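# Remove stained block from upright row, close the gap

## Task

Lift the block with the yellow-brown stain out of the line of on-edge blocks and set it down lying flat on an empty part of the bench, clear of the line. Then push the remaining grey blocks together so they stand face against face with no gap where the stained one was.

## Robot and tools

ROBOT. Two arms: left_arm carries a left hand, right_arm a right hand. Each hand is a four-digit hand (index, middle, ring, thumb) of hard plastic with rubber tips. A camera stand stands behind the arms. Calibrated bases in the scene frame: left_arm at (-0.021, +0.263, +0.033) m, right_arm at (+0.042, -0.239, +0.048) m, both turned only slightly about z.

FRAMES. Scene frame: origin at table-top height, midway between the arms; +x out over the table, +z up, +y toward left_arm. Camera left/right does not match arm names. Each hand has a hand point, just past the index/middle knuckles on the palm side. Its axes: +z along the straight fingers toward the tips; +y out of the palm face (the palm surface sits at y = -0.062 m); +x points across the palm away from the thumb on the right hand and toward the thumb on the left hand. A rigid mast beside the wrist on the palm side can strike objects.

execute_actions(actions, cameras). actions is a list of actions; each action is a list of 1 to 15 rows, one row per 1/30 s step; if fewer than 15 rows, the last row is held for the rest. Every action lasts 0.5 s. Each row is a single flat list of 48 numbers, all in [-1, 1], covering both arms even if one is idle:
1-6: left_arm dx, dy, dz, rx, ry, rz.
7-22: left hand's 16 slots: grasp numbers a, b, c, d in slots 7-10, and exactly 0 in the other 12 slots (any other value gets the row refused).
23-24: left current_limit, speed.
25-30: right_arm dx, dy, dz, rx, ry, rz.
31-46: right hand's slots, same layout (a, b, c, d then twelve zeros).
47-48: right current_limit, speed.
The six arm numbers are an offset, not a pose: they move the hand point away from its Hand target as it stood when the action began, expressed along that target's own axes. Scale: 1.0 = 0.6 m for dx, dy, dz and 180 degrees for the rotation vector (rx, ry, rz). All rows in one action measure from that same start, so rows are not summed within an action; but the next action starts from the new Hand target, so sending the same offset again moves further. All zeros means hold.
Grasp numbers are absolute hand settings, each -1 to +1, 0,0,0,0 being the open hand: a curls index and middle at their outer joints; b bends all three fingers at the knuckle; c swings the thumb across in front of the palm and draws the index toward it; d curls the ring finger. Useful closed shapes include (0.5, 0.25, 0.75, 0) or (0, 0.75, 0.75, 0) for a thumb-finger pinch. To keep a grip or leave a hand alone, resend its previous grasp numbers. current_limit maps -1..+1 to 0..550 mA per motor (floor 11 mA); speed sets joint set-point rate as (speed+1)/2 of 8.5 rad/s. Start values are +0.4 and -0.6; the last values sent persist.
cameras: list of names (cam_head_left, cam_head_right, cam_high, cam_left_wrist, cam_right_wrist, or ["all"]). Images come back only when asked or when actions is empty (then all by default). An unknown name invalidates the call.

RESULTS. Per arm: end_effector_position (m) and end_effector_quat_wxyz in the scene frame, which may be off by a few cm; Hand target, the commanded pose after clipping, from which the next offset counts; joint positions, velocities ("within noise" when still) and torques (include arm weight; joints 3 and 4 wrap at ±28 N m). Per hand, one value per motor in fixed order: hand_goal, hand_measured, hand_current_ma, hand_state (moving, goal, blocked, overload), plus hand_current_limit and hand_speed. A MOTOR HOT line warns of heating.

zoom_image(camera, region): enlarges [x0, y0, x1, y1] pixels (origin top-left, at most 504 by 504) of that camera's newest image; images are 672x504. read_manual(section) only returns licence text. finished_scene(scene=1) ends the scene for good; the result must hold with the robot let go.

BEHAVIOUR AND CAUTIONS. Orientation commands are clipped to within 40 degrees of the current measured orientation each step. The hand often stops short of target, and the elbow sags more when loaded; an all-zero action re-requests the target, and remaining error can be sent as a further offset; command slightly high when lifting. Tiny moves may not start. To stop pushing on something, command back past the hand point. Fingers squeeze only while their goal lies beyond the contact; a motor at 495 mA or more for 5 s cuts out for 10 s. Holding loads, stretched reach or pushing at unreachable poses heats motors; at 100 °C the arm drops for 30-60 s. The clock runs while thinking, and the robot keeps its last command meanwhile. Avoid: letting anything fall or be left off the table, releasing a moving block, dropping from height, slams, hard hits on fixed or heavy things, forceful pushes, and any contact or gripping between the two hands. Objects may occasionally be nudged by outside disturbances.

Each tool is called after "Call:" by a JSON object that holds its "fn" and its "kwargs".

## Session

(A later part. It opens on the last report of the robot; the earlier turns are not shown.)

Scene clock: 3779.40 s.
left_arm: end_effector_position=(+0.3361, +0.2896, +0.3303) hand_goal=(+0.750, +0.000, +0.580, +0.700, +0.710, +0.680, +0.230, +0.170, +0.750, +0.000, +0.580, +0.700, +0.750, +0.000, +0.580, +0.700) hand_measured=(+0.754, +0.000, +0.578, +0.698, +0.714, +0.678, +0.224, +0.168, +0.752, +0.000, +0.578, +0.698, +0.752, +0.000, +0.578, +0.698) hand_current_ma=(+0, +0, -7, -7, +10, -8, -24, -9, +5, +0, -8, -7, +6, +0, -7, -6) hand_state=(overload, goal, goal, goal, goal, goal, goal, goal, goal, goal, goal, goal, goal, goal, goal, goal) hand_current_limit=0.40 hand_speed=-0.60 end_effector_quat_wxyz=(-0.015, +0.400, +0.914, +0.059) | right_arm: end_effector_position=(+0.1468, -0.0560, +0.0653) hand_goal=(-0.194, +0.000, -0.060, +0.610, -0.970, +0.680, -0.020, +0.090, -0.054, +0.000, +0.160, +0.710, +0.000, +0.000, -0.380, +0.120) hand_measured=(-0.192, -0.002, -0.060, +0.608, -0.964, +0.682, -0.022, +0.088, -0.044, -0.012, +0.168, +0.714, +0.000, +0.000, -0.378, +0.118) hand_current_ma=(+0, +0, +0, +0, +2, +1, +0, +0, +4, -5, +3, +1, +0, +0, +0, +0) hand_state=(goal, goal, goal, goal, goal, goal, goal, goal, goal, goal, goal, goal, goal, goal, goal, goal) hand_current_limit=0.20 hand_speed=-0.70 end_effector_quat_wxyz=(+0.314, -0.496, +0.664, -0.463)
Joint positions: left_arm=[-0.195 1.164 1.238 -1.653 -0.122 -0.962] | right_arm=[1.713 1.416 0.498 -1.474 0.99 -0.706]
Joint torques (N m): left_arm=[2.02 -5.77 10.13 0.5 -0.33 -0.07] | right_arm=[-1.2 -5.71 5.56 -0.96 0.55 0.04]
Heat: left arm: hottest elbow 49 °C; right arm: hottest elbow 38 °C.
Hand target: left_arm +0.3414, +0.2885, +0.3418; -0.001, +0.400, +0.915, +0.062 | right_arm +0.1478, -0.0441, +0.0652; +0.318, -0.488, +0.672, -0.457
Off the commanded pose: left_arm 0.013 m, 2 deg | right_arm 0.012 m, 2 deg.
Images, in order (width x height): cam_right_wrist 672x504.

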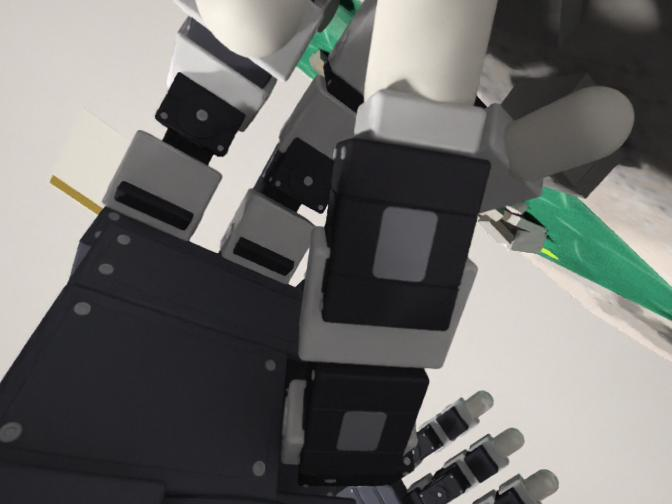

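Call:
{"fn": "execute_actions", "kwargs": {"actions": [[[0,0,0,0,0,0,0,0,0,0,0,0,0,0,0,0,0,0,0,0,0,0,0.4,-0.6,-0.0102,0.0055,-0.0136,0,0,0,0.2,0.5,1.0,0.6,0,0,0,0,0,0,0,0,0,0,0,0,0.2,-0.7]],[[0,0,0,0,0,0,0,0,0,0,0,0,0,0,0,0,0,0,0,0,0,0,0.4,-0.6,-0.0086,0.005,-0.0132,0,0,0,0.2,0.5,1.0,0.6,0,0,0,0,0,0,0,0,0,0,0,0,0.2,-0.7]]], "cameras": ["cam_right_wrist","cam_left_wrist"]}}

Call:
{"fn": "zoom_image", "kwargs": {"camera": "cam_right_wrist", "region": [450, 0, 672, 167]}}

Call:
{"fn": "zoom_image", "kwargs": {"camera": "cam_left_wrist", "region": [510, 130, 630, 210]}}

Scene clock: 3817.87 s.
left_arm: end_effector_position=(+0.3361, +0.2896, +0.3303) hand_goal=(+0.750, +0.000, +0.580, +0.700, +0.710, +0.680, +0.230, +0.170, +0.750, +0.000, +0.580, +0.700, +0.750, +0.000, +0.580, +0.700) hand_measured=(+0.754, +0.000, +0.578, +0.698, +0.714, +0.678, +0.224, +0.168, +0.752, +0.000, +0.578, +0.698, +0.752, +0.000, +0.578, +0.698) hand_current_ma=(+0, +0, -7, -7, +10, -8, -24, -9, +5, +0, -8, -7, +6, +0, -7, -6) hand_state=(overload, goal, goal, goal, goal, goal, goal, goal, goal, goal, goal, goal, goal, goal, goal, goal) hand_current_limit=0.40 hand_speed=-0.60 end_effector_quat_wxyz=(-0.015, +0.400, +0.914, +0.059) | right_arm: end_effector_position=(+0.1388, -0.0458, +0.0636) hand_goal=(-0.194, +0.000, -0.060, +0.610, -0.970, +0.680, -0.020, +0.090, -0.054, +0.000, +0.160, +0.710, +0.000, +0.000, -0.380, +0.120) hand_measured=(-0.192, -0.002, -0.060, +0.608, -0.964, +0.682, -0.022, +0.088, -0.028, -0.022, +0.172, +0.714, +0.000, +0.000, -0.378, +0.118) hand_current_ma=(+0, +0, +0, +0, +2, +1, +0, +0, +22, -13, +5, +1, +0, +0, +0, +0) hand_state=(goal, goal, goal, goal, goal, goal, goal, goal, blocked, blocked, goal, goal, goal, goal, goal, goal) hand_current_limit=0.20 hand_speed=-0.70 end_effector_quat_wxyz=(+0.307, -0.498, +0.661, -0.470)
Joint positions: left_arm=[-0.195 1.164 1.238 -1.653 -0.122 -0.962] | right_arm=[1.739 1.47 0.538 -1.504 0.963 -0.676]
Joint torques (N m): left_arm=[2.08 -5.89 10.11 0.53 -0.33 -0.08] | right_arm=[0.38 -6.71 6.17 -1.44 0.28 0.31]
Heat: left arm: hottest elbow 49 °C; right arm: hottest elbow 38 °C.
Hand target: left_arm +0.3414, +0.2885, +0.3418; -0.001, +0.400, +0.915, +0.062 | right_arm +0.1351, -0.0279, +0.0652; +0.319, -0.488, +0.672, -0.457
Off the commanded pose: left_arm 0.013 m, 2 deg | right_arm 0.018 m, 3 deg.
Images, in order (width x height): cam_left_wrist 672x504, cam_right_wrist 672x504.

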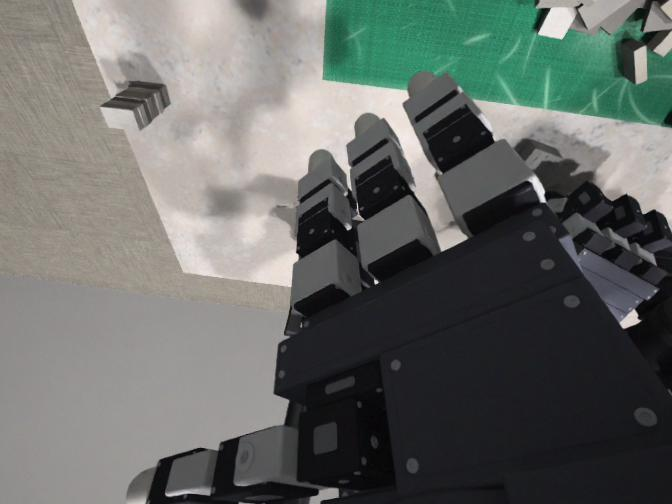

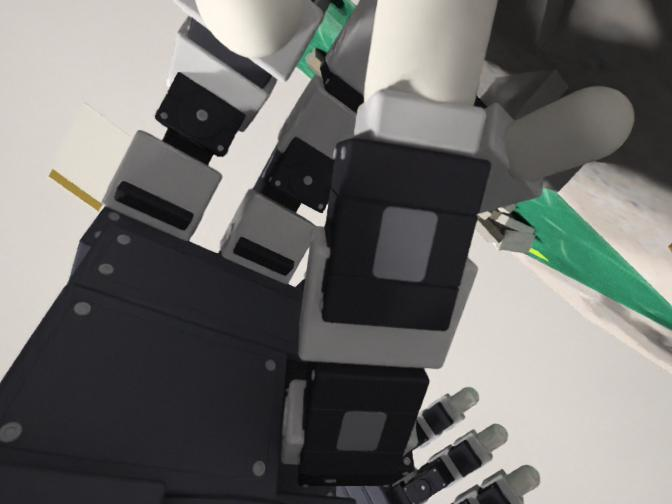

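Scaled by 2.270 from the camera's 672x504 image, which has a finer 960x720 frame.

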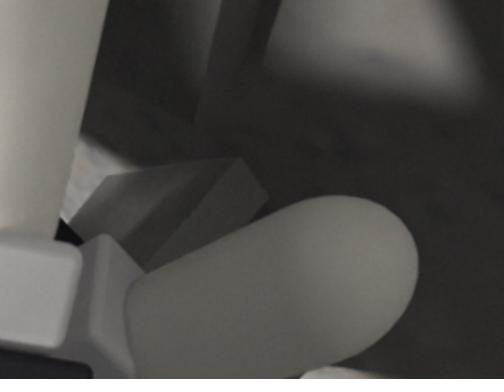

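Scaled by 4.200 from the camera's 672x504 image, which has a finer 960x720 frame.

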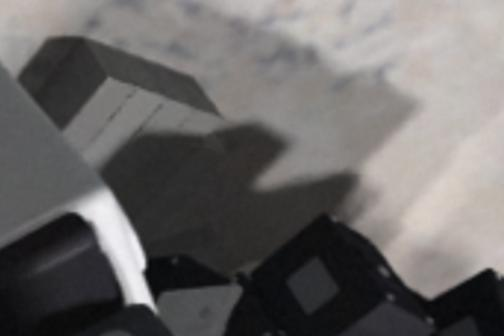

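Call:
{"fn": "execute_actions", "kwargs": {"actions": [[[0,0,0,0,0,0,0,0,0,0,0,0,0,0,0,0,0,0,0,0,0,0,0.4,-0.6,0.0297,-0.045,0.0016,0,0,0,0.2,0.5,1.0,0.6,0,0,0,0,0,0,0,0,0,0,0,0,0.2,-0.7]],[[0,0,0,0,0,0,0,0,0,0,0,0,0,0,0,0,0,0,0,0,0,0,0.4,-0.6,0.0035,-0.0315,0.011,0,0,0,0.5,-0.1,0.75,0.6,0,0,0,0,0,0,0,0,0,0,0,0,0.2,-0.7]],[[0,0,0,0,0,0,0,0,0,0,0,0,0,0,0,0,0,0,0,0,0,0,0.4,-0.6,-0.0025,0.0355,0.0453,0,0,0,0.5,-0.1,0.75,0.6,0,0,0,0,0,0,0,0,0,0,0,0,0.2,-0.7]]], "cameras": ["cam_right_wrist","cam_left_wrist"]}}

Call:
{"fn": "zoom_image", "kwargs": {"camera": "cam_right_wrist", "region": [450, 0, 672, 167]}}

Call:
{"fn": "zoom_image", "kwargs": {"camera": "cam_left_wrist", "region": [510, 130, 630, 210]}}

Scene clock: 3884.80 s.
left_arm: end_effector_position=(+0.3361, +0.2896, +0.3303) hand_goal=(+0.750, +0.000, +0.580, +0.700, +0.710, +0.680, +0.230, +0.170, +0.750, +0.000, +0.580, +0.700, +0.750, +0.000, +0.580, +0.700) hand_measured=(+0.754, +0.000, +0.578, +0.698, +0.714, +0.678, +0.224, +0.168, +0.752, +0.000, +0.578, +0.698, +0.752, +0.000, +0.578, +0.698) hand_current_ma=(+0, +0, -7, -7, +10, -8, -24, -9, +5, +0, -8, -7, +6, +0, -7, -6) hand_state=(overload, goal, goal, goal, goal, goal, goal, goal, goal, goal, goal, goal, goal, goal, goal, goal) hand_current_limit=0.40 hand_speed=-0.60 end_effector_quat_wxyz=(-0.015, +0.400, +0.914, +0.059) | right_arm: end_effector_position=(+0.1677, -0.0590, +0.0775) hand_goal=(+0.732, +0.000, -0.372, +0.206, -0.514, +0.680, +0.042, -0.038, +0.920, +0.000, -0.200, +0.200, +0.868, +0.000, -0.380, -0.030) hand_measured=(+0.716, -0.002, -0.370, +0.210, -0.516, +0.682, +0.040, -0.036, +0.902, -0.002, -0.198, +0.202, +0.848, +0.000, -0.378, -0.026) hand_current_ma=(-10, +0, +0, +1, +0, +0, +0, +1, -13, +0, +0, +0, -15, +0, +0, +1) hand_state=(goal, goal, goal, goal, goal, goal, goal, goal, goal, goal, goal, goal, blocked, goal, goal, goal) hand_current_limit=0.20 hand_speed=-0.70 end_effector_quat_wxyz=(+0.320, -0.487, +0.673, -0.456)
Joint positions: left_arm=[-0.195 1.164 1.238 -1.653 -0.122 -0.962] | right_arm=[1.615 1.317 0.48 -1.427 1.055 -0.822]
Joint torques (N m): left_arm=[2.14 -5.77 10.11 0.55 -0.33 -0.08] | right_arm=[-0.97 -5.66 4.57 -0.73 0.71 -0.06]
Heat: left arm: hottest elbow 49 °C; right arm: hottest elbow 37 °C.
Hand target: left_arm +0.3414, +0.2885, +0.3418; -0.001, +0.400, +0.915, +0.062 | right_arm +0.1686, -0.0584, +0.0752; +0.319, -0.488, +0.672, -0.457
Off the commanded pose: left_arm 0.013 m, 2 deg | right_arm 0.003 m, 0 deg.
Images, in order (width x height): cam_left_wrist 672x504, cam_right_wrist 672x504.

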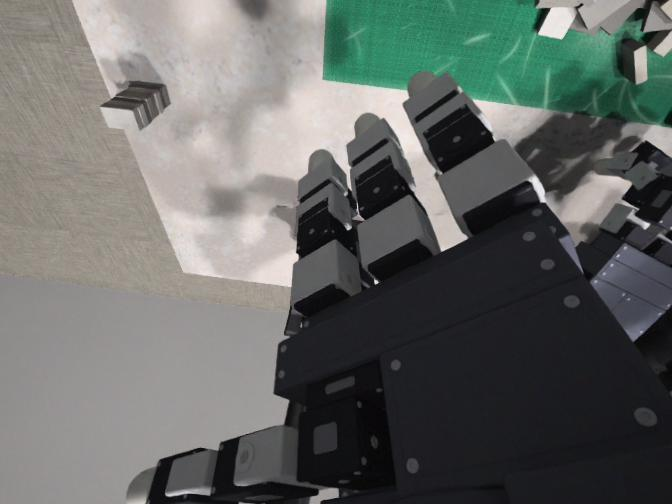

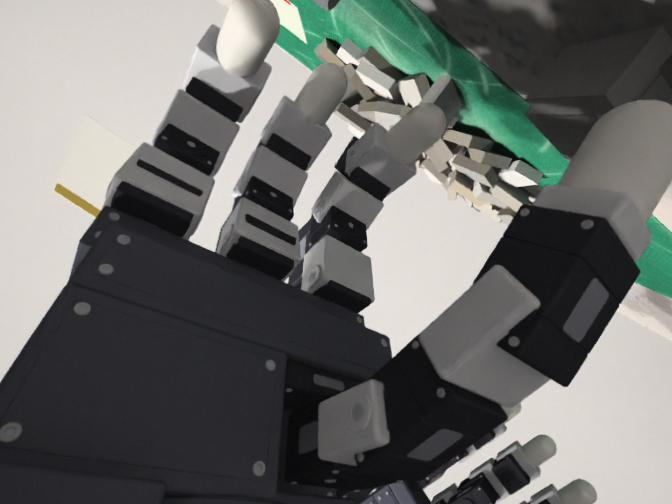

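Scaled by 2.270 from the camera's 672x504 image, which has a finer 960x720 frame.

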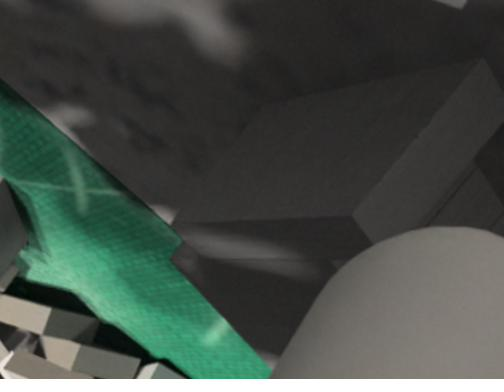

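Scaled by 4.200 from the camera's 672x504 image, which has a finer 960x720 frame.

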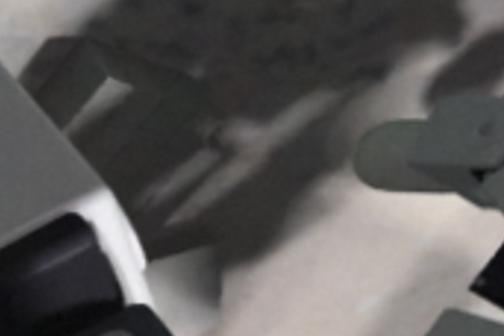

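Call:
{"fn": "execute_actions", "kwargs": {"actions": [[[0,0,0,0,0,0,0,0,0,0,0,0,0,0,0,0,0,0,0,0,0,0,0.4,-0.6,-0.0017,0.0288,0.0088,0,0,0,0.5,-0.1,0.75,0.6,0,0,0,0,0,0,0,0,0,0,0,0,0.2,-0.7]],[[0,0,0,0,0,0,0,0,0,0,0,0,0,0,0,0,0,0,0,0,0,0,0.4,-0.6,-0.0017,0.0288,0.0088,0,0,0,0.5,-0.1,0.75,0.6,0,0,0,0,0,0,0,0,0,0,0,0,0.2,-0.7]]], "cameras": ["cam_right_wrist","cam_left_wrist"]}}

Call:
{"fn": "zoom_image", "kwargs": {"camera": "cam_right_wrist", "region": [450, 0, 672, 167]}}

Call:
{"fn": "zoom_image", "kwargs": {"camera": "cam_left_wrist", "region": [510, 130, 630, 210]}}

Scene clock: 3912.53 s.
left_arm: end_effector_position=(+0.3361, +0.2896, +0.3303) hand_goal=(+0.750, +0.000, +0.580, +0.700, +0.710, +0.680, +0.230, +0.170, +0.750, +0.000, +0.580, +0.700, +0.750, +0.000, +0.580, +0.700) hand_measured=(+0.754, +0.000, +0.578, +0.698, +0.714, +0.678, +0.224, +0.168, +0.752, +0.000, +0.578, +0.698, +0.752, +0.000, +0.578, +0.698) hand_current_ma=(+0, +0, -7, -7, +10, -8, -24, -9, +5, +0, -8, -7, +6, +0, -7, -6) hand_state=(overload, goal, goal, goal, goal, goal, goal, goal, goal, goal, goal, goal, goal, goal, goal, goal) hand_current_limit=0.40 hand_speed=-0.60 end_effector_quat_wxyz=(-0.015, +0.400, +0.914, +0.059) | right_arm: end_effector_position=(+0.1672, -0.0567, +0.0423) hand_goal=(+0.732, +0.000, -0.372, +0.206, -0.514, +0.680, +0.042, -0.038, +0.920, +0.000, -0.200, +0.200, +0.868, +0.000, -0.380, -0.030) hand_measured=(+0.718, -0.002, -0.370, +0.208, -0.516, +0.682, +0.040, -0.036, +0.906, -0.002, -0.198, +0.202, +0.852, +0.000, -0.378, -0.026) hand_current_ma=(-7, +0, +0, +1, +0, +0, +0, +1, -9, +0, +0, +0, -10, +0, +0, +1) hand_state=(goal, goal, goal, goal, goal, goal, goal, goal, goal, goal, goal, goal, goal, goal, goal, goal) hand_current_limit=0.20 hand_speed=-0.70 end_effector_quat_wxyz=(+0.317, -0.488, +0.671, -0.459)
Joint positions: left_arm=[-0.195 1.164 1.238 -1.653 -0.122 -0.962] | right_arm=[1.615 1.451 0.459 -1.284 1.052 -0.821]
Joint torques (N m): left_arm=[2.08 -5.71 10.14 0.53 -0.33 -0.07] | right_arm=[-0.09 -6.36 3.11 -0.72 0.53 0.11]
Heat: left arm: hottest elbow 49 °C; right arm: hottest elbow 37 °C.
Hand target: left_arm +0.3414, +0.2885, +0.3418; -0.001, +0.400, +0.915, +0.062 | right_arm +0.1658, -0.0559, +0.0391; +0.319, -0.488, +0.672, -0.457
Off the commanded pose: left_arm 0.013 m, 2 deg | right_arm 0.003 m, 0 deg.
Images, in order (width x height): cam_left_wrist 672x504, cam_right_wrist 672x504.

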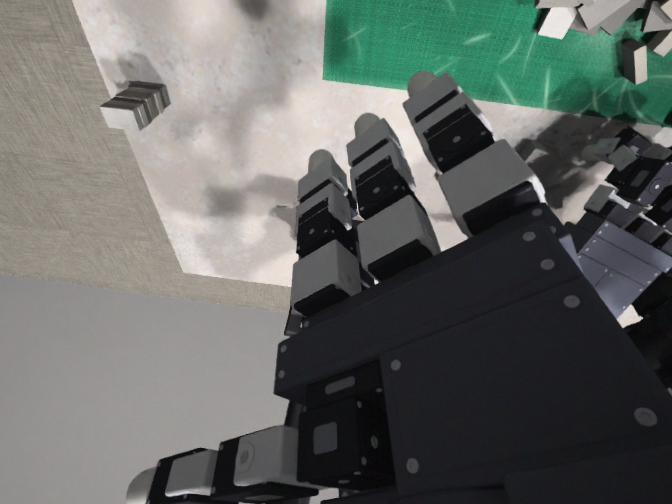

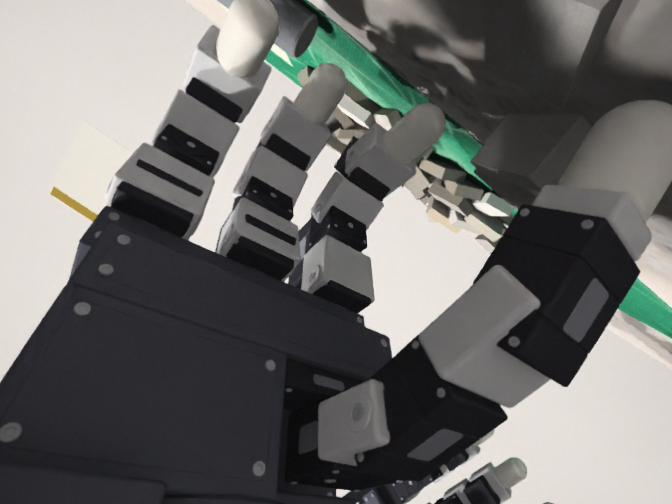

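Scaled by 2.270 from the camera's 672x504 image, which has a finer 960x720 frame.

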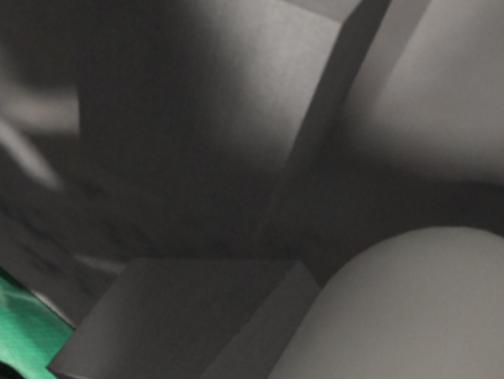

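Scaled by 4.200 from the camera's 672x504 image, which has a finer 960x720 frame.

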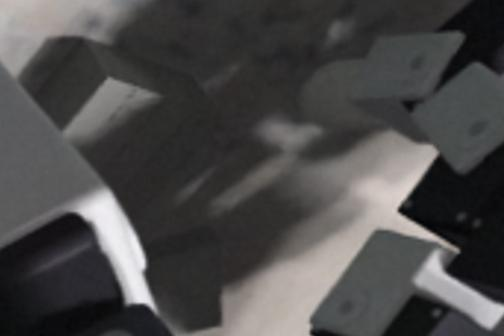

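Call:
{"fn": "execute_actions", "kwargs": {"actions": [[[0,0,0,0,0,0,0,0,0,0,0,0,0,0,0,0,0,0,0,0,0,0,0.4,-0.6,0.014,-0.001,0.0161,0,0,0,0.5,-0.1,0.75,0.6,0,0,0,0,0,0,0,0,0,0,0,0,0.2,-0.7]],[[0,0,0,0,0,0,0,0,0,0,0,0,0,0,0,0,0,0,0,0,0,0,0.4,-0.6,0.0131,-0.0048,0.0123,0,0,0,0.5,-0.1,0.75,0.6,0,0,0,0,0,0,0,0,0,0,0,0,0.2,-0.7]]], "cameras": ["cam_right_wrist","cam_left_wrist"]}}

Call:
{"fn": "zoom_image", "kwargs": {"camera": "cam_right_wrist", "region": [450, 0, 672, 167]}}

Call:
{"fn": "zoom_image", "kwargs": {"camera": "cam_left_wrist", "region": [510, 130, 630, 210]}}

Scene clock: 3941.77 s.
left_arm: end_effector_position=(+0.3361, +0.2896, +0.3303) hand_goal=(+0.750, +0.000, +0.580, +0.700, +0.710, +0.680, +0.230, +0.170, +0.750, +0.000, +0.580, +0.700, +0.750, +0.000, +0.580, +0.700) hand_measured=(+0.754, +0.000, +0.578, +0.698, +0.714, +0.678, +0.224, +0.168, +0.752, +0.000, +0.578, +0.698, +0.752, +0.000, +0.578, +0.698) hand_current_ma=(+0, +0, -7, -7, +10, -8, -24, -9, +5, +0, -8, -7, +6, +0, -7, -6) hand_state=(overload, goal, goal, goal, goal, goal, goal, goal, goal, goal, goal, goal, goal, goal, goal, goal) hand_current_limit=0.40 hand_speed=-0.60 end_effector_quat_wxyz=(-0.015, +0.400, +0.914, +0.059) | right_arm: end_effector_position=(+0.1759, -0.0732, +0.0376) hand_goal=(+0.732, +0.000, -0.372, +0.206, -0.514, +0.680, +0.042, -0.038, +0.920, +0.000, -0.200, +0.200, +0.868, +0.000, -0.380, -0.030) hand_measured=(+0.718, -0.002, -0.370, +0.208, -0.504, +0.684, +0.046, -0.036, +0.906, -0.002, -0.198, +0.202, +0.852, +0.000, -0.378, -0.026) hand_current_ma=(-7, +0, +0, +1, +4, +1, +2, +0, -9, +0, +0, +0, -10, +0, +0, +1) hand_state=(goal, goal, goal, goal, goal, goal, goal, goal, goal, goal, goal, goal, goal, goal, goal, goal) hand_current_limit=0.20 hand_speed=-0.70 end_effector_quat_wxyz=(+0.323, -0.485, +0.673, -0.455)
Joint positions: left_arm=[-0.195 1.164 1.238 -1.653 -0.122 -0.962] | right_arm=[1.575 1.401 0.397 -1.201 1.084 -0.883]
Joint torques (N m): left_arm=[2.02 -5.83 10.15 0.53 -0.33 -0.08] | right_arm=[-1.03 -7 2.89 -0.7 0.7 -0.21]
Heat: left arm: hottest elbow 49 °C; right arm: hottest elbow 36 °C.
Hand target: left_arm +0.3414, +0.2885, +0.3418; -0.001, +0.400, +0.915, +0.062 | right_arm +0.1768, -0.0769, +0.0362; +0.318, -0.488, +0.672, -0.457
Off the commanded pose: left_arm 0.013 m, 2 deg | right_arm 0.004 m, 1 deg.
Images, in order (width x height): cam_left_wrist 672x504, cam_right_wrist 672x504.

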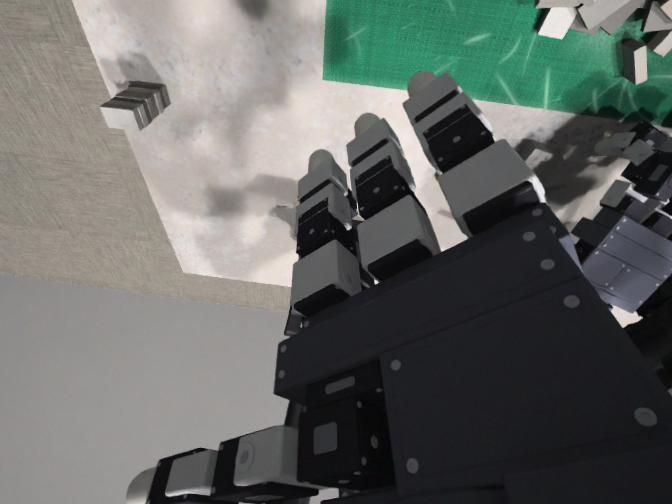

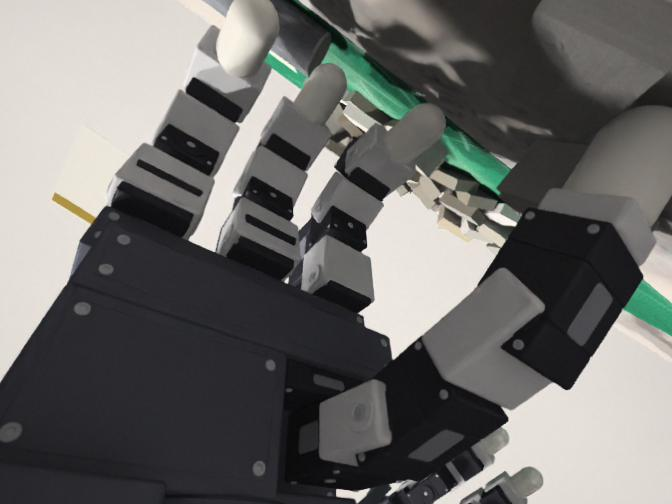

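Scaled by 2.270 from the camera's 672x504 image, which has a finer 960x720 frame.

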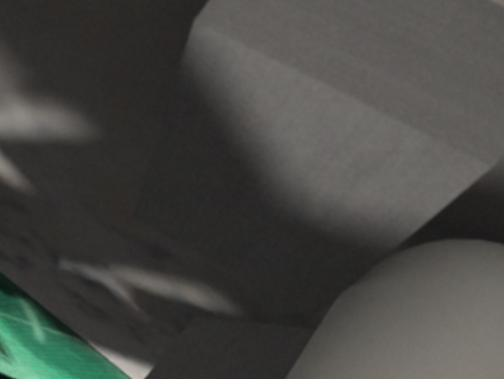

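Scaled by 4.200 from the camera's 672x504 image, which has a finer 960x720 frame.

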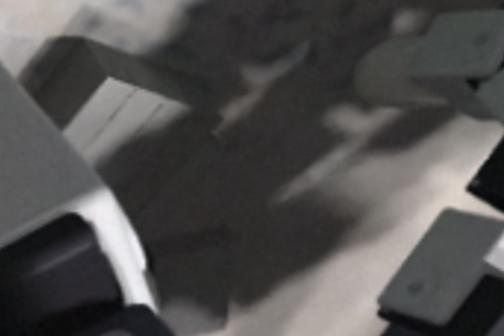

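Call:
{"fn": "execute_actions", "kwargs": {"actions": [[[0,0,0,0,0,0,0,0,0,0,0,0,0,0,0,0,0,0,0,0,0,0,0.4,-0.6,0.0115,-0.007,0.0109,0,0,0,0.5,-0.1,0.75,0.6,0,0,0,0,0,0,0,0,0,0,0,0,0.2,-0.7]],[[0,0,0,0,0,0,0,0,0,0,0,0,0,0,0,0,0,0,0,0,0,0,0.4,-0.6,0.0115,-0.007,0.0109,0,0,0,0.5,-0.1,0.75,0.6,0,0,0,0,0,0,0,0,0,0,0,0,0.2,-0.7]]], "cameras": ["cam_right_wrist","cam_left_wrist"]}}

Call:
{"fn": "zoom_image", "kwargs": {"camera": "cam_right_wrist", "region": [450, 0, 672, 167]}}

Call:
{"fn": "zoom_image", "kwargs": {"camera": "cam_left_wrist", "region": [510, 130, 630, 210]}}

Scene clock: 3962.23 s.
left_arm: end_effector_position=(+0.3361, +0.2896, +0.3303) hand_goal=(+0.750, +0.000, +0.580, +0.700, +0.710, +0.680, +0.230, +0.170, +0.750, +0.000, +0.580, +0.700, +0.750, +0.000, +0.580, +0.700) hand_measured=(+0.754, +0.000, +0.578, +0.698, +0.714, +0.678, +0.224, +0.168, +0.752, +0.000, +0.578, +0.698, +0.752, +0.000, +0.578, +0.698) hand_current_ma=(+0, +0, -7, -7, +10, -8, -24, -9, +5, +0, -8, -7, +6, +0, -7, -6) hand_state=(overload, goal, goal, goal, goal, goal, goal, goal, goal, goal, goal, goal, goal, goal, goal, goal) hand_current_limit=0.40 hand_speed=-0.60 end_effector_quat_wxyz=(-0.015, +0.400, +0.914, +0.059) | right_arm: end_effector_position=(+0.1863, -0.0895, +0.0412) hand_goal=(+0.732, +0.000, -0.372, +0.206, -0.514, +0.680, +0.042, -0.038, +0.920, +0.000, -0.200, +0.200, +0.868, +0.000, -0.380, -0.030) hand_measured=(+0.718, -0.002, -0.370, +0.208, -0.504, +0.684, +0.044, -0.036, +0.906, +0.002, -0.204, +0.198, +0.852, +0.000, -0.378, -0.026) hand_current_ma=(-7, +0, +0, +1, +4, +1, +1, +0, -9, +0, -1, +0, -10, +0, +0, +1) hand_state=(goal, goal, goal, goal, goal, goal, goal, goal, goal, goal, goal, goal, goal, goal, goal, goal) hand_current_limit=0.20 hand_speed=-0.70 end_effector_quat_wxyz=(+0.325, -0.484, +0.674, -0.453)
Joint positions: left_arm=[-0.195 1.164 1.238 -1.653 -0.122 -0.962] | right_arm=[1.512 1.303 0.344 -1.137 1.118 -1]
Joint torques (N m): left_arm=[2.08 -5.77 10.15 0.54 -0.34 -0.07] | right_arm=[-1.2 -5.77 3.28 -0.64 0.75 -0.23]
Heat: left arm: hottest elbow 49 °C; right arm: hottest elbow 36 °C.
Hand target: left_arm +0.3414, +0.2885, +0.3418; -0.001, +0.400, +0.915, +0.062 | right_arm +0.1869, -0.0947, +0.0393; +0.319, -0.488, +0.672, -0.457
Off the commanded pose: left_arm 0.013 m, 2 deg | right_arm 0.006 m, 1 deg.
Images, in order (width x height): cam_left_wrist 672x504, cam_right_wrist 672x504.

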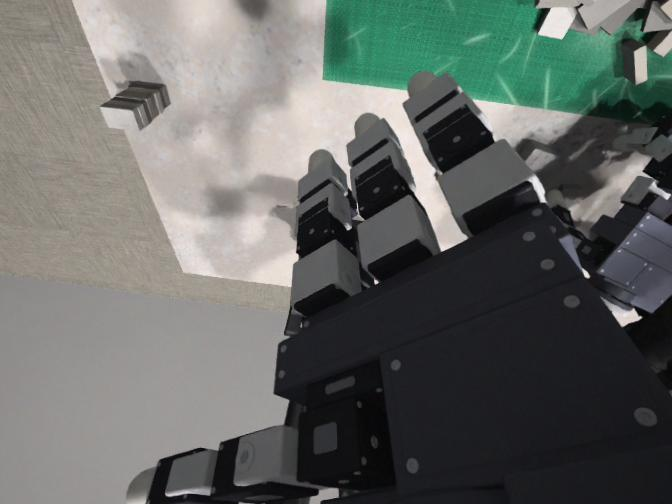

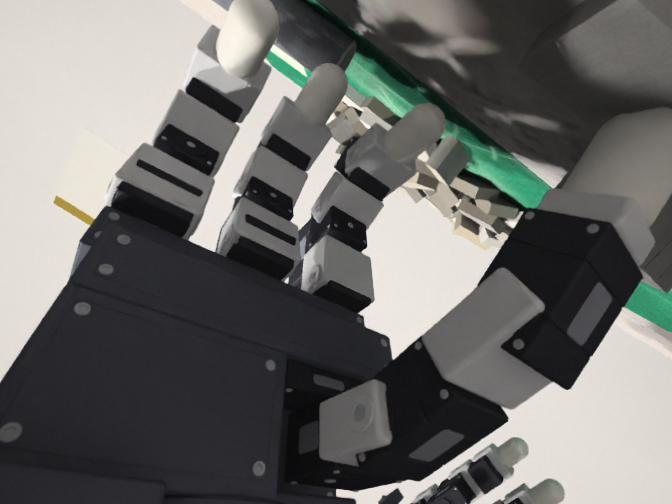

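Scaled by 2.270 from the camera's 672x504 image, which has a finer 960x720 frame.

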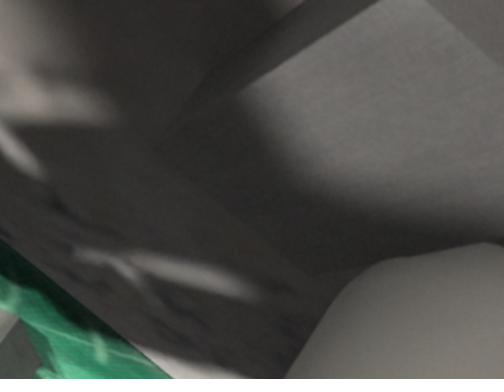

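Scaled by 4.200 from the camera's 672x504 image, which has a finer 960x720 frame.

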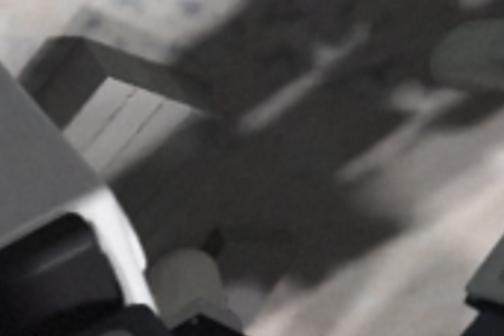

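Call:
{"fn": "execute_actions", "kwargs": {"actions": [[[0,0,0,0,0,0,0,0,0,0,0,0,0,0,0,0,0,0,0,0,0,0,0.4,-0.6,-0.0127,-0.042,-0.0298,0,0,0,0.5,-0.1,0.75,0.6,0,0,0,0,0,0,0,0,0,0,0,0,0.2,-0.7]],[[0,0,0,0,0,0,0,0,0,0,0,0,0,0,0,0,0,0,0,0,0,0,0.4,-0.6,0.015,0.0012,-0.0283,0.0015,-0.072,-0.0295,0.5,-0.1,0.75,0.6,0,0,0,0,0,0,0,0,0,0,0,0,0.2,-0.7]],[[0,0,0,0,0,0,0,0,0,0,0,0,0,0,0,0,0,0,0,0,0,0,0.4,-0.6,0.006,0.0348,-0.005,0,0,0,0.5,-0.1,0.75,0.6,0,0,0,0,0,0,0,0,0,0,0,0,0.2,-0.7]]], "cameras": ["cam_right_wrist","cam_left_wrist"]}}

Call:
{"fn": "zoom_image", "kwargs": {"camera": "cam_right_wrist", "region": [450, 0, 672, 167]}}

Call:
{"fn": "zoom_image", "kwargs": {"camera": "cam_left_wrist", "region": [510, 130, 630, 210]}}

Scene clock: 4010.20 s.
left_arm: end_effector_position=(+0.3361, +0.2896, +0.3303) hand_goal=(+0.750, +0.000, +0.580, +0.700, +0.710, +0.680, +0.230, +0.170, +0.750, +0.000, +0.580, +0.700, +0.750, +0.000, +0.580, +0.700) hand_measured=(+0.754, +0.000, +0.578, +0.698, +0.714, +0.678, +0.224, +0.168, +0.752, +0.000, +0.578, +0.698, +0.752, +0.000, +0.578, +0.698) hand_current_ma=(+0, +0, -7, -7, +10, -8, -24, -9, +5, +0, -8, -7, +6, +0, -7, -6) hand_state=(overload, goal, goal, goal, goal, goal, goal, goal, goal, goal, goal, goal, goal, goal, goal, goal) hand_current_limit=0.40 hand_speed=-0.60 end_effector_quat_wxyz=(-0.015, +0.400, +0.914, +0.059) | right_arm: end_effector_position=(+0.1732, -0.0970, +0.0505) hand_goal=(+0.732, +0.000, -0.372, +0.206, -0.514, +0.680, +0.042, -0.038, +0.920, +0.000, -0.200, +0.200, +0.868, +0.000, -0.380, -0.030) hand_measured=(+0.720, +0.000, -0.370, +0.208, -0.518, +0.678, +0.044, -0.038, +0.906, +0.002, -0.204, +0.198, +0.852, +0.000, -0.378, -0.026) hand_current_ma=(-7, +0, +0, +0, -1, +0, +0, +0, -8, +0, -1, +0, -9, +0, +0, +1) hand_state=(goal, goal, goal, goal, goal, goal, goal, goal, goal, goal, goal, goal, goal, goal, goal, goal) hand_current_limit=0.20 hand_speed=-0.70 end_effector_quat_wxyz=(+0.326, -0.503, +0.652, -0.465)
Joint positions: left_arm=[-0.195 1.164 1.238 -1.653 -0.122 -0.962] | right_arm=[1.603 1.305 0.35 -1.285 1.1 -0.892]
Joint torques (N m): left_arm=[2.02 -5.89 10.13 0.54 -0.34 -0.07] | right_arm=[-0.03 -4.25 3.6 -0.87 0.55 0.14]
Heat: left arm: hottest elbow 49 °C; right arm: hottest elbow 36 °C.
Hand target: left_arm +0.3414, +0.2885, +0.3418; -0.001, +0.400, +0.915, +0.062 | right_arm +0.1721, -0.0961, +0.0482; +0.328, -0.502, +0.653, -0.463
Off the commanded pose: left_arm 0.013 m, 2 deg | right_arm 0.003 m, 0 deg.
led back after a hold (right arm): the arm was led back toward your command in small steps, so it may still be short of it.
pose unreachable (right arm): on one or more control steps of this call, first in action 1 (counted from 0), this arm could not follow its commanded pose, so it was not sent that pose on those steps. It may still have moved: this result reports where it is.
cause: moving toward the commanded pose would bring two parts of the arm too close to each other (joints 2 (shoulder) to 6 (wrist roll) lie between them).
Images, in order (width x height): cam_left_wrist 672x504, cam_right_wrist 672x504.

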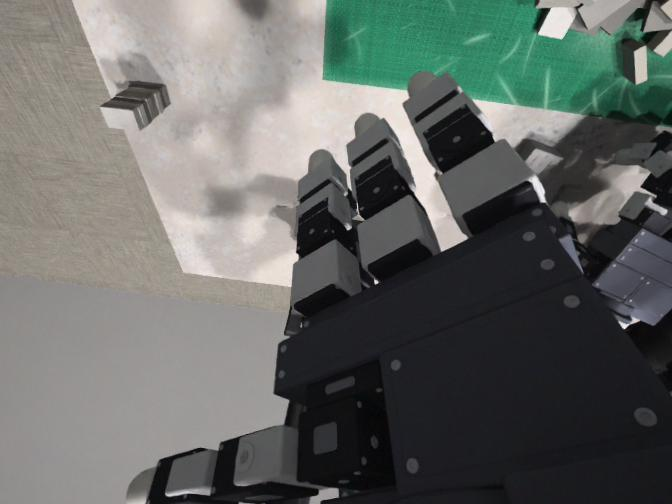

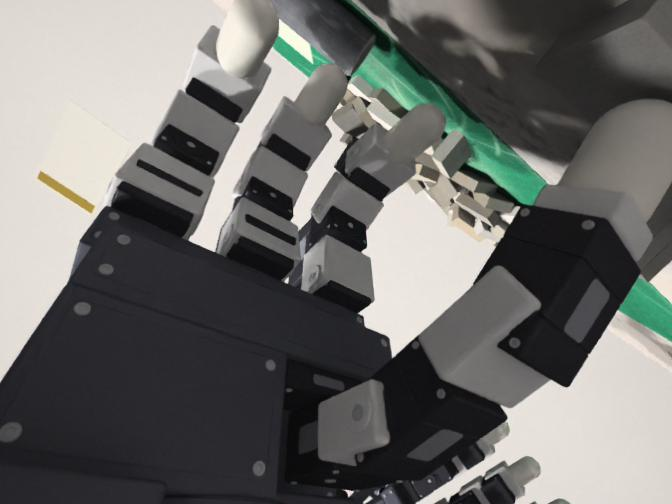

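Scaled by 2.270 from the camera's 672x504 image, which has a finer 960x720 frame.

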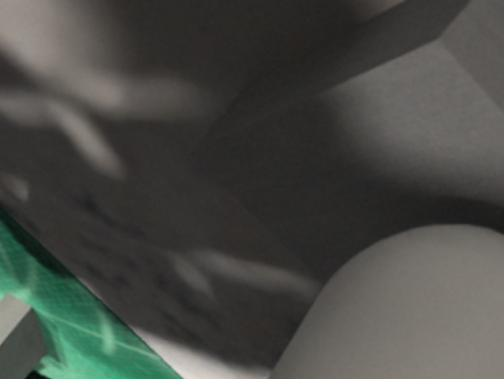

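Scaled by 4.200 from the camera's 672x504 image, which has a finer 960x720 frame.

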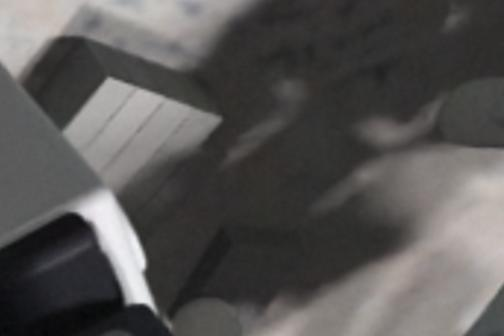

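Call:
{"fn": "execute_actions", "kwargs": {"actions": [[[0,0,0,0,0,0,0,0,0,0,0,0,0,0,0,0,0,0,0,0,0,0,0.4,-0.6,-0.0237,-0.0368,0.0005,0,0,0,0.5,-0.1,0.75,0.6,0,0,0,0,0,0,0,0,0,0,0,0,0.2,-0.7]],[[0,0,0,0,0,0,0,0,0,0,0,0,0,0,0,0,0,0,0,0,0,0,0.4,-0.6,-0.0055,0.0103,0.0285,0,0,0,0.5,-0.1,0.75,0.6,0,0,0,0,0,0,0,0,0,0,0,0,0.2,-0.7]],[[0,0,0,0,0,0,0,0,0,0,0,0,0,0,0,0,0,0,0,0,0,0,0.4,-0.6,-0.001,0.0265,0.0101,0,0,0,0.5,-0.1,0.75,0.6,0,0,0,0,0,0,0,0,0,0,0,0,0.2,-0.7]]], "cameras": ["cam_right_wrist"]}}

Call:
{"fn": "zoom_image", "kwargs": {"camera": "cam_right_wrist", "region": [450, 0, 672, 167]}}

Scene clock: 4044.53 s.
left_arm: end_effector_position=(+0.3361, +0.2896, +0.3303) hand_goal=(+0.750, +0.000, +0.580, +0.700, +0.710, +0.680, +0.230, +0.170, +0.750, +0.000, +0.580, +0.700, +0.750, +0.000, +0.580, +0.700) hand_measured=(+0.754, +0.000, +0.578, +0.698, +0.714, +0.678, +0.224, +0.168, +0.752, +0.000, +0.578, +0.698, +0.752, +0.000, +0.578, +0.698) hand_current_ma=(+0, +0, -7, -7, +10, -8, -24, -9, +5, +0, -8, -7, +6, +0, -7, -6) hand_state=(overload, goal, goal, goal, goal, goal, goal, goal, goal, goal, goal, goal, goal, goal, goal, goal) hand_current_limit=0.40 hand_speed=-0.60 end_effector_quat_wxyz=(-0.015, +0.400, +0.914, +0.059) | right_arm: end_effector_position=(+0.1972, -0.0822, +0.0420) hand_goal=(+0.732, +0.000, -0.372, +0.206, -0.514, +0.680, +0.042, -0.038, +0.920, +0.000, -0.200, +0.200, +0.868, +0.000, -0.380, -0.030) hand_measured=(+0.720, +0.000, -0.370, +0.208, -0.516, +0.678, +0.044, -0.038, +0.906, +0.002, -0.204, +0.198, +0.854, +0.000, -0.378, -0.026) hand_current_ma=(-6, +0, +0, +0, +0, +0, +0, +0, -7, +0, -1, +0, -8, +0, +0, +1) hand_state=(goal, goal, goal, goal, goal, goal, goal, goal, goal, goal, goal, goal, goal, goal, goal, goal) hand_current_limit=0.20 hand_speed=-0.70 end_effector_quat_wxyz=(+0.333, -0.502, +0.653, -0.460)
Joint positions: left_arm=[-0.195 1.164 1.238 -1.653 -0.122 -0.962] | right_arm=[1.471 1.287 0.341 -1.023 1.176 -1.172]
Joint torques (N m): left_arm=[2.08 -5.83 10.14 0.53 -0.34 -0.08] | right_arm=[-1.2 -4.66 4.01 -0.28 0.78 -0.11]
Heat: left arm: hottest elbow 49 °C; right arm: hottest elbow 36 °C.
Hand target: left_arm +0.3414, +0.2885, +0.3418; -0.001, +0.400, +0.915, +0.062 | right_arm +0.1982, -0.0850, +0.0392; +0.328, -0.502, +0.653, -0.463
Off the commanded pose: left_arm 0.013 m, 2 deg | right_arm 0.004 m, 1 deg.
Images, in order (width x height): cam_right_wrist 672x504.

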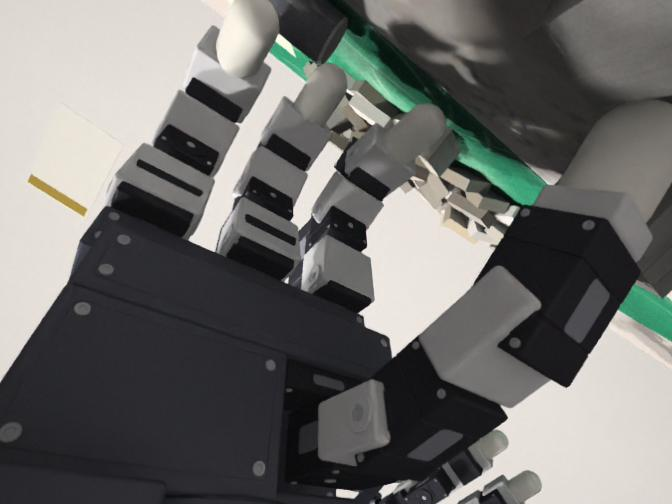

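Scaled by 2.270 from the camera's 672x504 image, which has a finer 960x720 frame.

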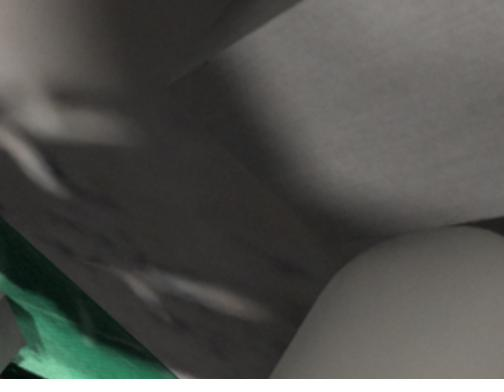

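Call:
{"fn": "execute_actions", "kwargs": {"actions": [[[0,0,0,0,0,0,0,0,0,0,0,0,0,0,0,0,0,0,0,0,0,0,0.4,-0.6,0.0097,-0.0016,0.0052,0,0,0,0.5,-0.1,0.75,0.6,0,0,0,0,0,0,0,0,0,0,0,0,0.2,-0.7]],[[0,0,0,0,0,0,0,0,0,0,0,0,0,0,0,0,0,0,0,0,0,0,0.4,-0.6,0.0097,-0.0016,0.0052,0,0,0,0.5,-0.1,0.75,0.6,0,0,0,0,0,0,0,0,0,0,0,0,0.2,-0.7]]], "cameras": ["cam_right_wrist"]}}

Call:
{"fn": "zoom_image", "kwargs": {"camera": "cam_right_wrist", "region": [450, 0, 672, 167]}}

Scene clock: 4057.40 s.
left_arm: end_effector_position=(+0.3361, +0.2896, +0.3303) hand_goal=(+0.750, +0.000, +0.580, +0.700, +0.710, +0.680, +0.230, +0.170, +0.750, +0.000, +0.580, +0.700, +0.750, +0.000, +0.580, +0.700) hand_measured=(+0.754, +0.000, +0.578, +0.698, +0.714, +0.678, +0.224, +0.168, +0.752, +0.000, +0.578, +0.698, +0.752, +0.000, +0.578, +0.698) hand_current_ma=(+0, +0, -7, -7, +10, -8, -24, -9, +5, +0, -8, -7, +6, +0, -7, -6) hand_state=(overload, goal, goal, goal, goal, goal, goal, goal, goal, goal, goal, goal, goal, goal, goal, goal) hand_current_limit=0.40 hand_speed=-0.60 end_effector_quat_wxyz=(-0.015, +0.400, +0.914, +0.059) | right_arm: end_effector_position=(+0.2005, -0.0872, +0.0425) hand_goal=(+0.732, +0.000, -0.372, +0.206, -0.514, +0.680, +0.042, -0.038, +0.920, +0.000, -0.200, +0.200, +0.868, +0.000, -0.380, -0.030) hand_measured=(+0.720, +0.000, -0.370, +0.208, -0.512, +0.678, +0.044, -0.038, +0.906, +0.012, -0.206, +0.196, +0.854, +0.000, -0.378, -0.026) hand_current_ma=(-6, +0, +0, +0, +0, +0, +0, +0, -8, +4, -2, -1, -8, +0, +0, +1) hand_state=(goal, goal, goal, goal, goal, goal, goal, goal, goal, goal, goal, goal, goal, goal, goal, goal) hand_current_limit=0.20 hand_speed=-0.70 end_effector_quat_wxyz=(+0.339, -0.498, +0.656, -0.455)
Joint positions: left_arm=[-0.195 1.164 1.238 -1.653 -0.122 -0.962] | right_arm=[1.449 1.239 0.314 -0.973 1.185 -1.228]
Joint torques (N m): left_arm=[2.08 -5.83 10.14 0.53 -0.33 -0.08] | right_arm=[-1.67 -5.36 3.38 -0.5 0.84 -0.21]
Heat: left arm: hottest elbow 49 °C; right arm: hottest elbow 36 °C.
Hand target: left_arm +0.3414, +0.2885, +0.3418; -0.001, +0.400, +0.915, +0.062 | right_arm +0.2012, -0.0980, +0.0391; +0.328, -0.502, +0.653, -0.463
Off the commanded pose: left_arm 0.013 m, 2 deg | right_arm 0.011 m, 2 deg.
Images, in order (width x height): cam_right_wrist 672x504.

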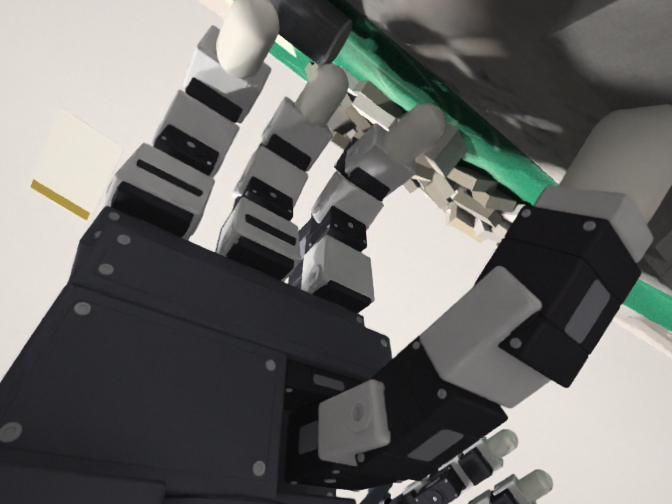

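Scaled by 2.270 from the camera's 672x504 image, which has a finer 960x720 frame.

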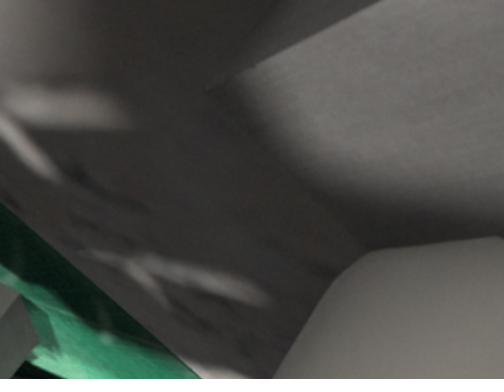

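Call:
{"fn": "execute_actions", "kwargs": {"actions": [[[0,0,0,0,0,0,0,0,0,0,0,0,0,0,0,0,0,0,0,0,0,0,0.4,-0.6,0,0,0,0,0,0,0.5,0.1,0.75,0.6,0,0,0,0,0,0,0,0,0,0,0,0,0.2,-0.7]],[[0,0,0,0,0,0,0,0,0,0,0,0,0,0,0,0,0,0,0,0,0,0,0.4,-0.6,0.0065,-0.001,0.0035,0,0,0,0.5,0.1,0.75,0.6,0,0,0,0,0,0,0,0,0,0,0,0,0.2,-0.7]]], "cameras": ["cam_right_wrist","cam_left_wrist"]}}

Call:
{"fn": "zoom_image", "kwargs": {"camera": "cam_right_wrist", "region": [450, 0, 672, 167]}}

Call:
{"fn": "zoom_image", "kwargs": {"camera": "cam_left_wrist", "region": [510, 130, 630, 210]}}

Scene clock: 4077.60 s.
left_arm: end_effector_position=(+0.3361, +0.2896, +0.3303) hand_goal=(+0.750, +0.000, +0.580, +0.700, +0.710, +0.680, +0.230, +0.170, +0.750, +0.000, +0.580, +0.700, +0.750, +0.000, +0.580, +0.700) hand_measured=(+0.754, +0.000, +0.578, +0.698, +0.714, +0.678, +0.224, +0.168, +0.752, +0.000, +0.578, +0.698, +0.752, +0.000, +0.578, +0.698) hand_current_ma=(+0, +0, -7, -7, +10, -8, -24, -9, +5, +0, -8, -7, +6, +0, -7, -6) hand_state=(overload, goal, goal, goal, goal, goal, goal, goal, goal, goal, goal, goal, goal, goal, goal, goal) hand_current_limit=0.40 hand_speed=-0.60 end_effector_quat_wxyz=(-0.015, +0.400, +0.914, +0.059) | right_arm: end_effector_position=(+0.2024, -0.0952, +0.0424) hand_goal=(+0.462, +0.000, -0.312, +0.246, -0.514, +0.680, +0.042, +0.002, +0.570, +0.000, -0.240, +0.200, +0.568, +0.000, -0.380, +0.010) hand_measured=(+0.458, +0.000, -0.314, +0.244, -0.502, +0.684, +0.044, +0.002, +0.566, +0.000, -0.244, +0.198, +0.564, +0.000, -0.378, +0.008) hand_current_ma=(-1, +0, +0, +0, +6, +1, +0, +0, -1, +0, -1, +0, -1, +0, +0, +0) hand_state=(goal, goal, goal, goal, goal, goal, goal, goal, goal, goal, goal, goal, goal, goal, goal, goal) hand_current_limit=0.20 hand_speed=-0.70 end_effector_quat_wxyz=(+0.336, -0.499, +0.654, -0.459)
Joint positions: left_arm=[-0.195 1.164 1.238 -1.653 -0.122 -0.962] | right_arm=[1.433 1.216 0.296 -0.961 1.192 -1.257]
Joint torques (N m): left_arm=[2.08 -5.83 10.13 0.53 -0.33 -0.08] | right_arm=[-1.26 -5.07 3.67 -0.27 0.68 -0.22]
Heat: left arm: hottest elbow 49 °C; right arm: hottest elbow 35 °C.
Hand target: left_arm +0.3414, +0.2885, +0.3418; -0.001, +0.400, +0.915, +0.062 | right_arm +0.2021, -0.1025, +0.0391; +0.328, -0.502, +0.653, -0.463
Off the commanded pose: left_arm 0.013 m, 2 deg | right_arm 0.008 m, 1 deg.
Images, in order (width x height): cam_left_wrist 672x504, cam_right_wrist 672x504.

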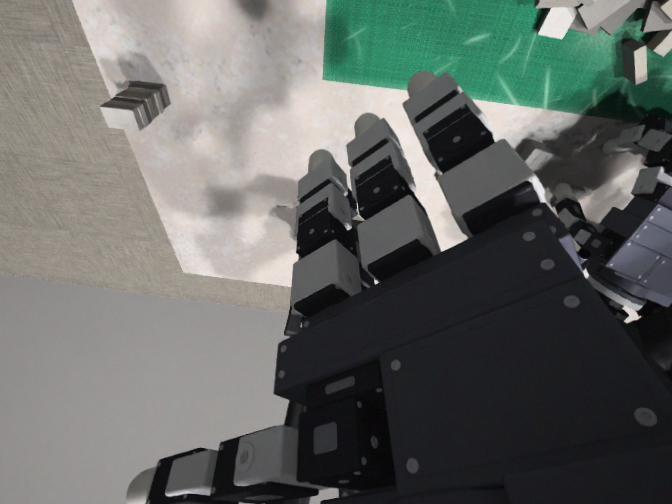

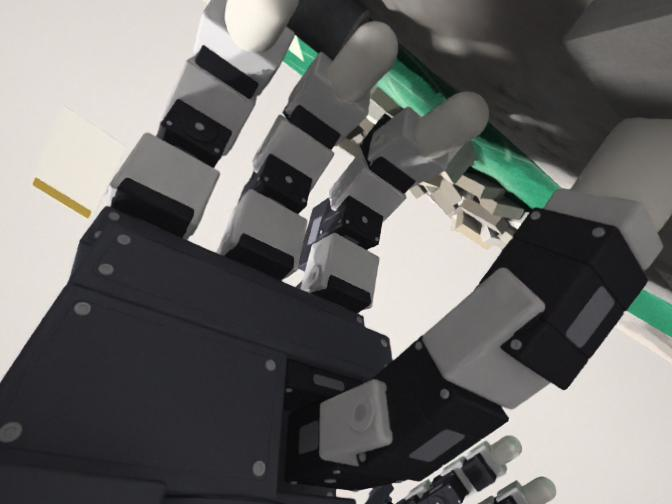

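Scaled by 2.270 from the camera's 672x504 image, which has a finer 960x720 frame.

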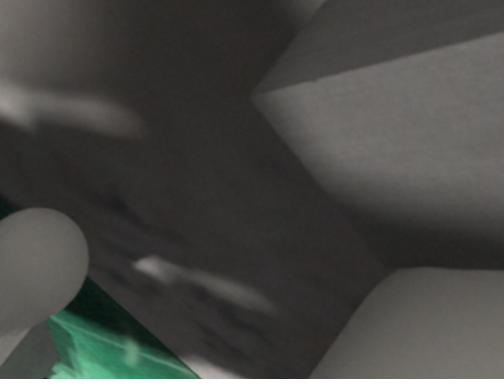

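Scaled by 4.200 from the camera's 672x504 image, which has a finer 960x720 frame.

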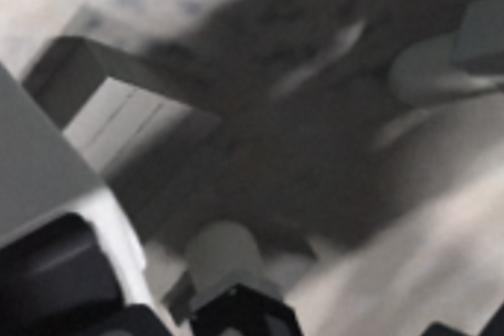

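Call:
{"fn": "execute_actions", "kwargs": {"actions": [[[0,0,0,0,0,0,0,0,0,0,0,0,0,0,0,0,0,0,0,0,0,0,0.4,-0.6,0.0085,-0.001,0.0035,0,0,0,0.5,0.1,0.75,0.6,0,0,0,0,0,0,0,0,0,0,0,0,0.2,-0.7]]], "cameras": ["cam_right_wrist"]}}

Call:
{"fn": "zoom_image", "kwargs": {"camera": "cam_right_wrist", "region": [450, 0, 672, 167]}}

Scene clock: 4123.63 s.
left_arm: end_effector_position=(+0.3361, +0.2896, +0.3303) hand_goal=(+0.750, +0.000, +0.580, +0.700, +0.710, +0.680, +0.230, +0.170, +0.750, +0.000, +0.580, +0.700, +0.750, +0.000, +0.580, +0.700) hand_measured=(+0.754, +0.000, +0.578, +0.698, +0.714, +0.678, +0.224, +0.168, +0.752, +0.000, +0.578, +0.698, +0.752, +0.000, +0.578, +0.698) hand_current_ma=(+0, +0, -7, -7, +10, -8, -24, -9, +5, +0, -8, -7, +6, +0, -7, -6) hand_state=(overload, goal, goal, goal, goal, goal, goal, goal, goal, goal, goal, goal, goal, goal, goal, goal) hand_current_limit=0.40 hand_speed=-0.60 end_effector_quat_wxyz=(-0.015, +0.400, +0.914, +0.059) | right_arm: end_effector_position=(+0.2032, -0.0972, +0.0433) hand_goal=(+0.462, +0.000, -0.312, +0.246, -0.514, +0.680, +0.042, +0.002, +0.570, +0.000, -0.240, +0.200, +0.568, +0.000, -0.380, +0.010) hand_measured=(+0.458, +0.000, -0.314, +0.244, -0.504, +0.684, +0.044, +0.002, +0.564, +0.006, -0.244, +0.198, +0.564, +0.000, -0.378, +0.008) hand_current_ma=(-1, +0, +0, +0, +5, +1, +0, +0, -2, +1, -1, +0, -1, +0, +0, +0) hand_state=(goal, goal, goal, goal, goal, goal, goal, goal, goal, goal, goal, goal, goal, goal, goal, goal) hand_current_limit=0.20 hand_speed=-0.70 end_effector_quat_wxyz=(+0.341, -0.497, +0.656, -0.455)
Joint positions: left_arm=[-0.195 1.164 1.238 -1.653 -0.122 -0.962] | right_arm=[1.426 1.188 0.283 -0.944 1.195 -1.279]
Joint torques (N m): left_arm=[2.08 -5.89 10.1 0.51 -0.34 -0.08] | right_arm=[-1.49 -4.72 3.62 -0.38 0.7 -0.24]
Heat: left arm: hottest elbow 49 °C; right arm: hottest elbow 35 °C.
Hand target: left_arm +0.3414, +0.2885, +0.3418; -0.001, +0.400, +0.915, +0.062 | right_arm +0.2028, -0.1080, +0.0391; +0.328, -0.502, +0.653, -0.463
Off the commanded pose: left_arm 0.013 m, 2 deg | right_arm 0.012 m, 2 deg.
Images, in order (width x height): cam_right_wrist 672x504.

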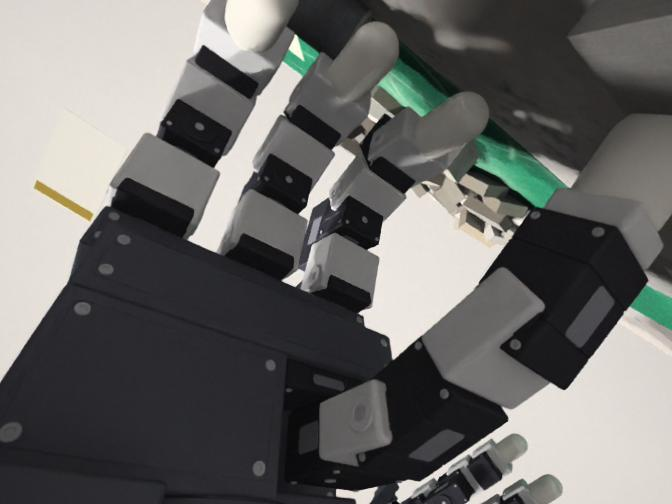

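Scaled by 2.270 from the camera's 672x504 image, which has a finer 960x720 frame.

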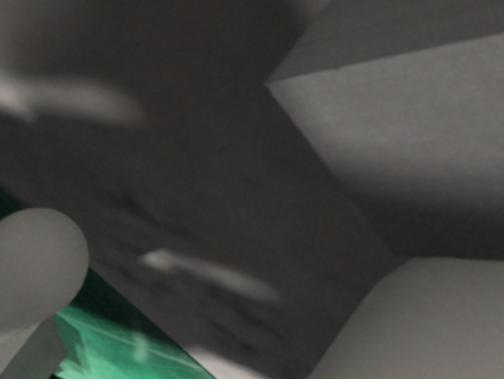

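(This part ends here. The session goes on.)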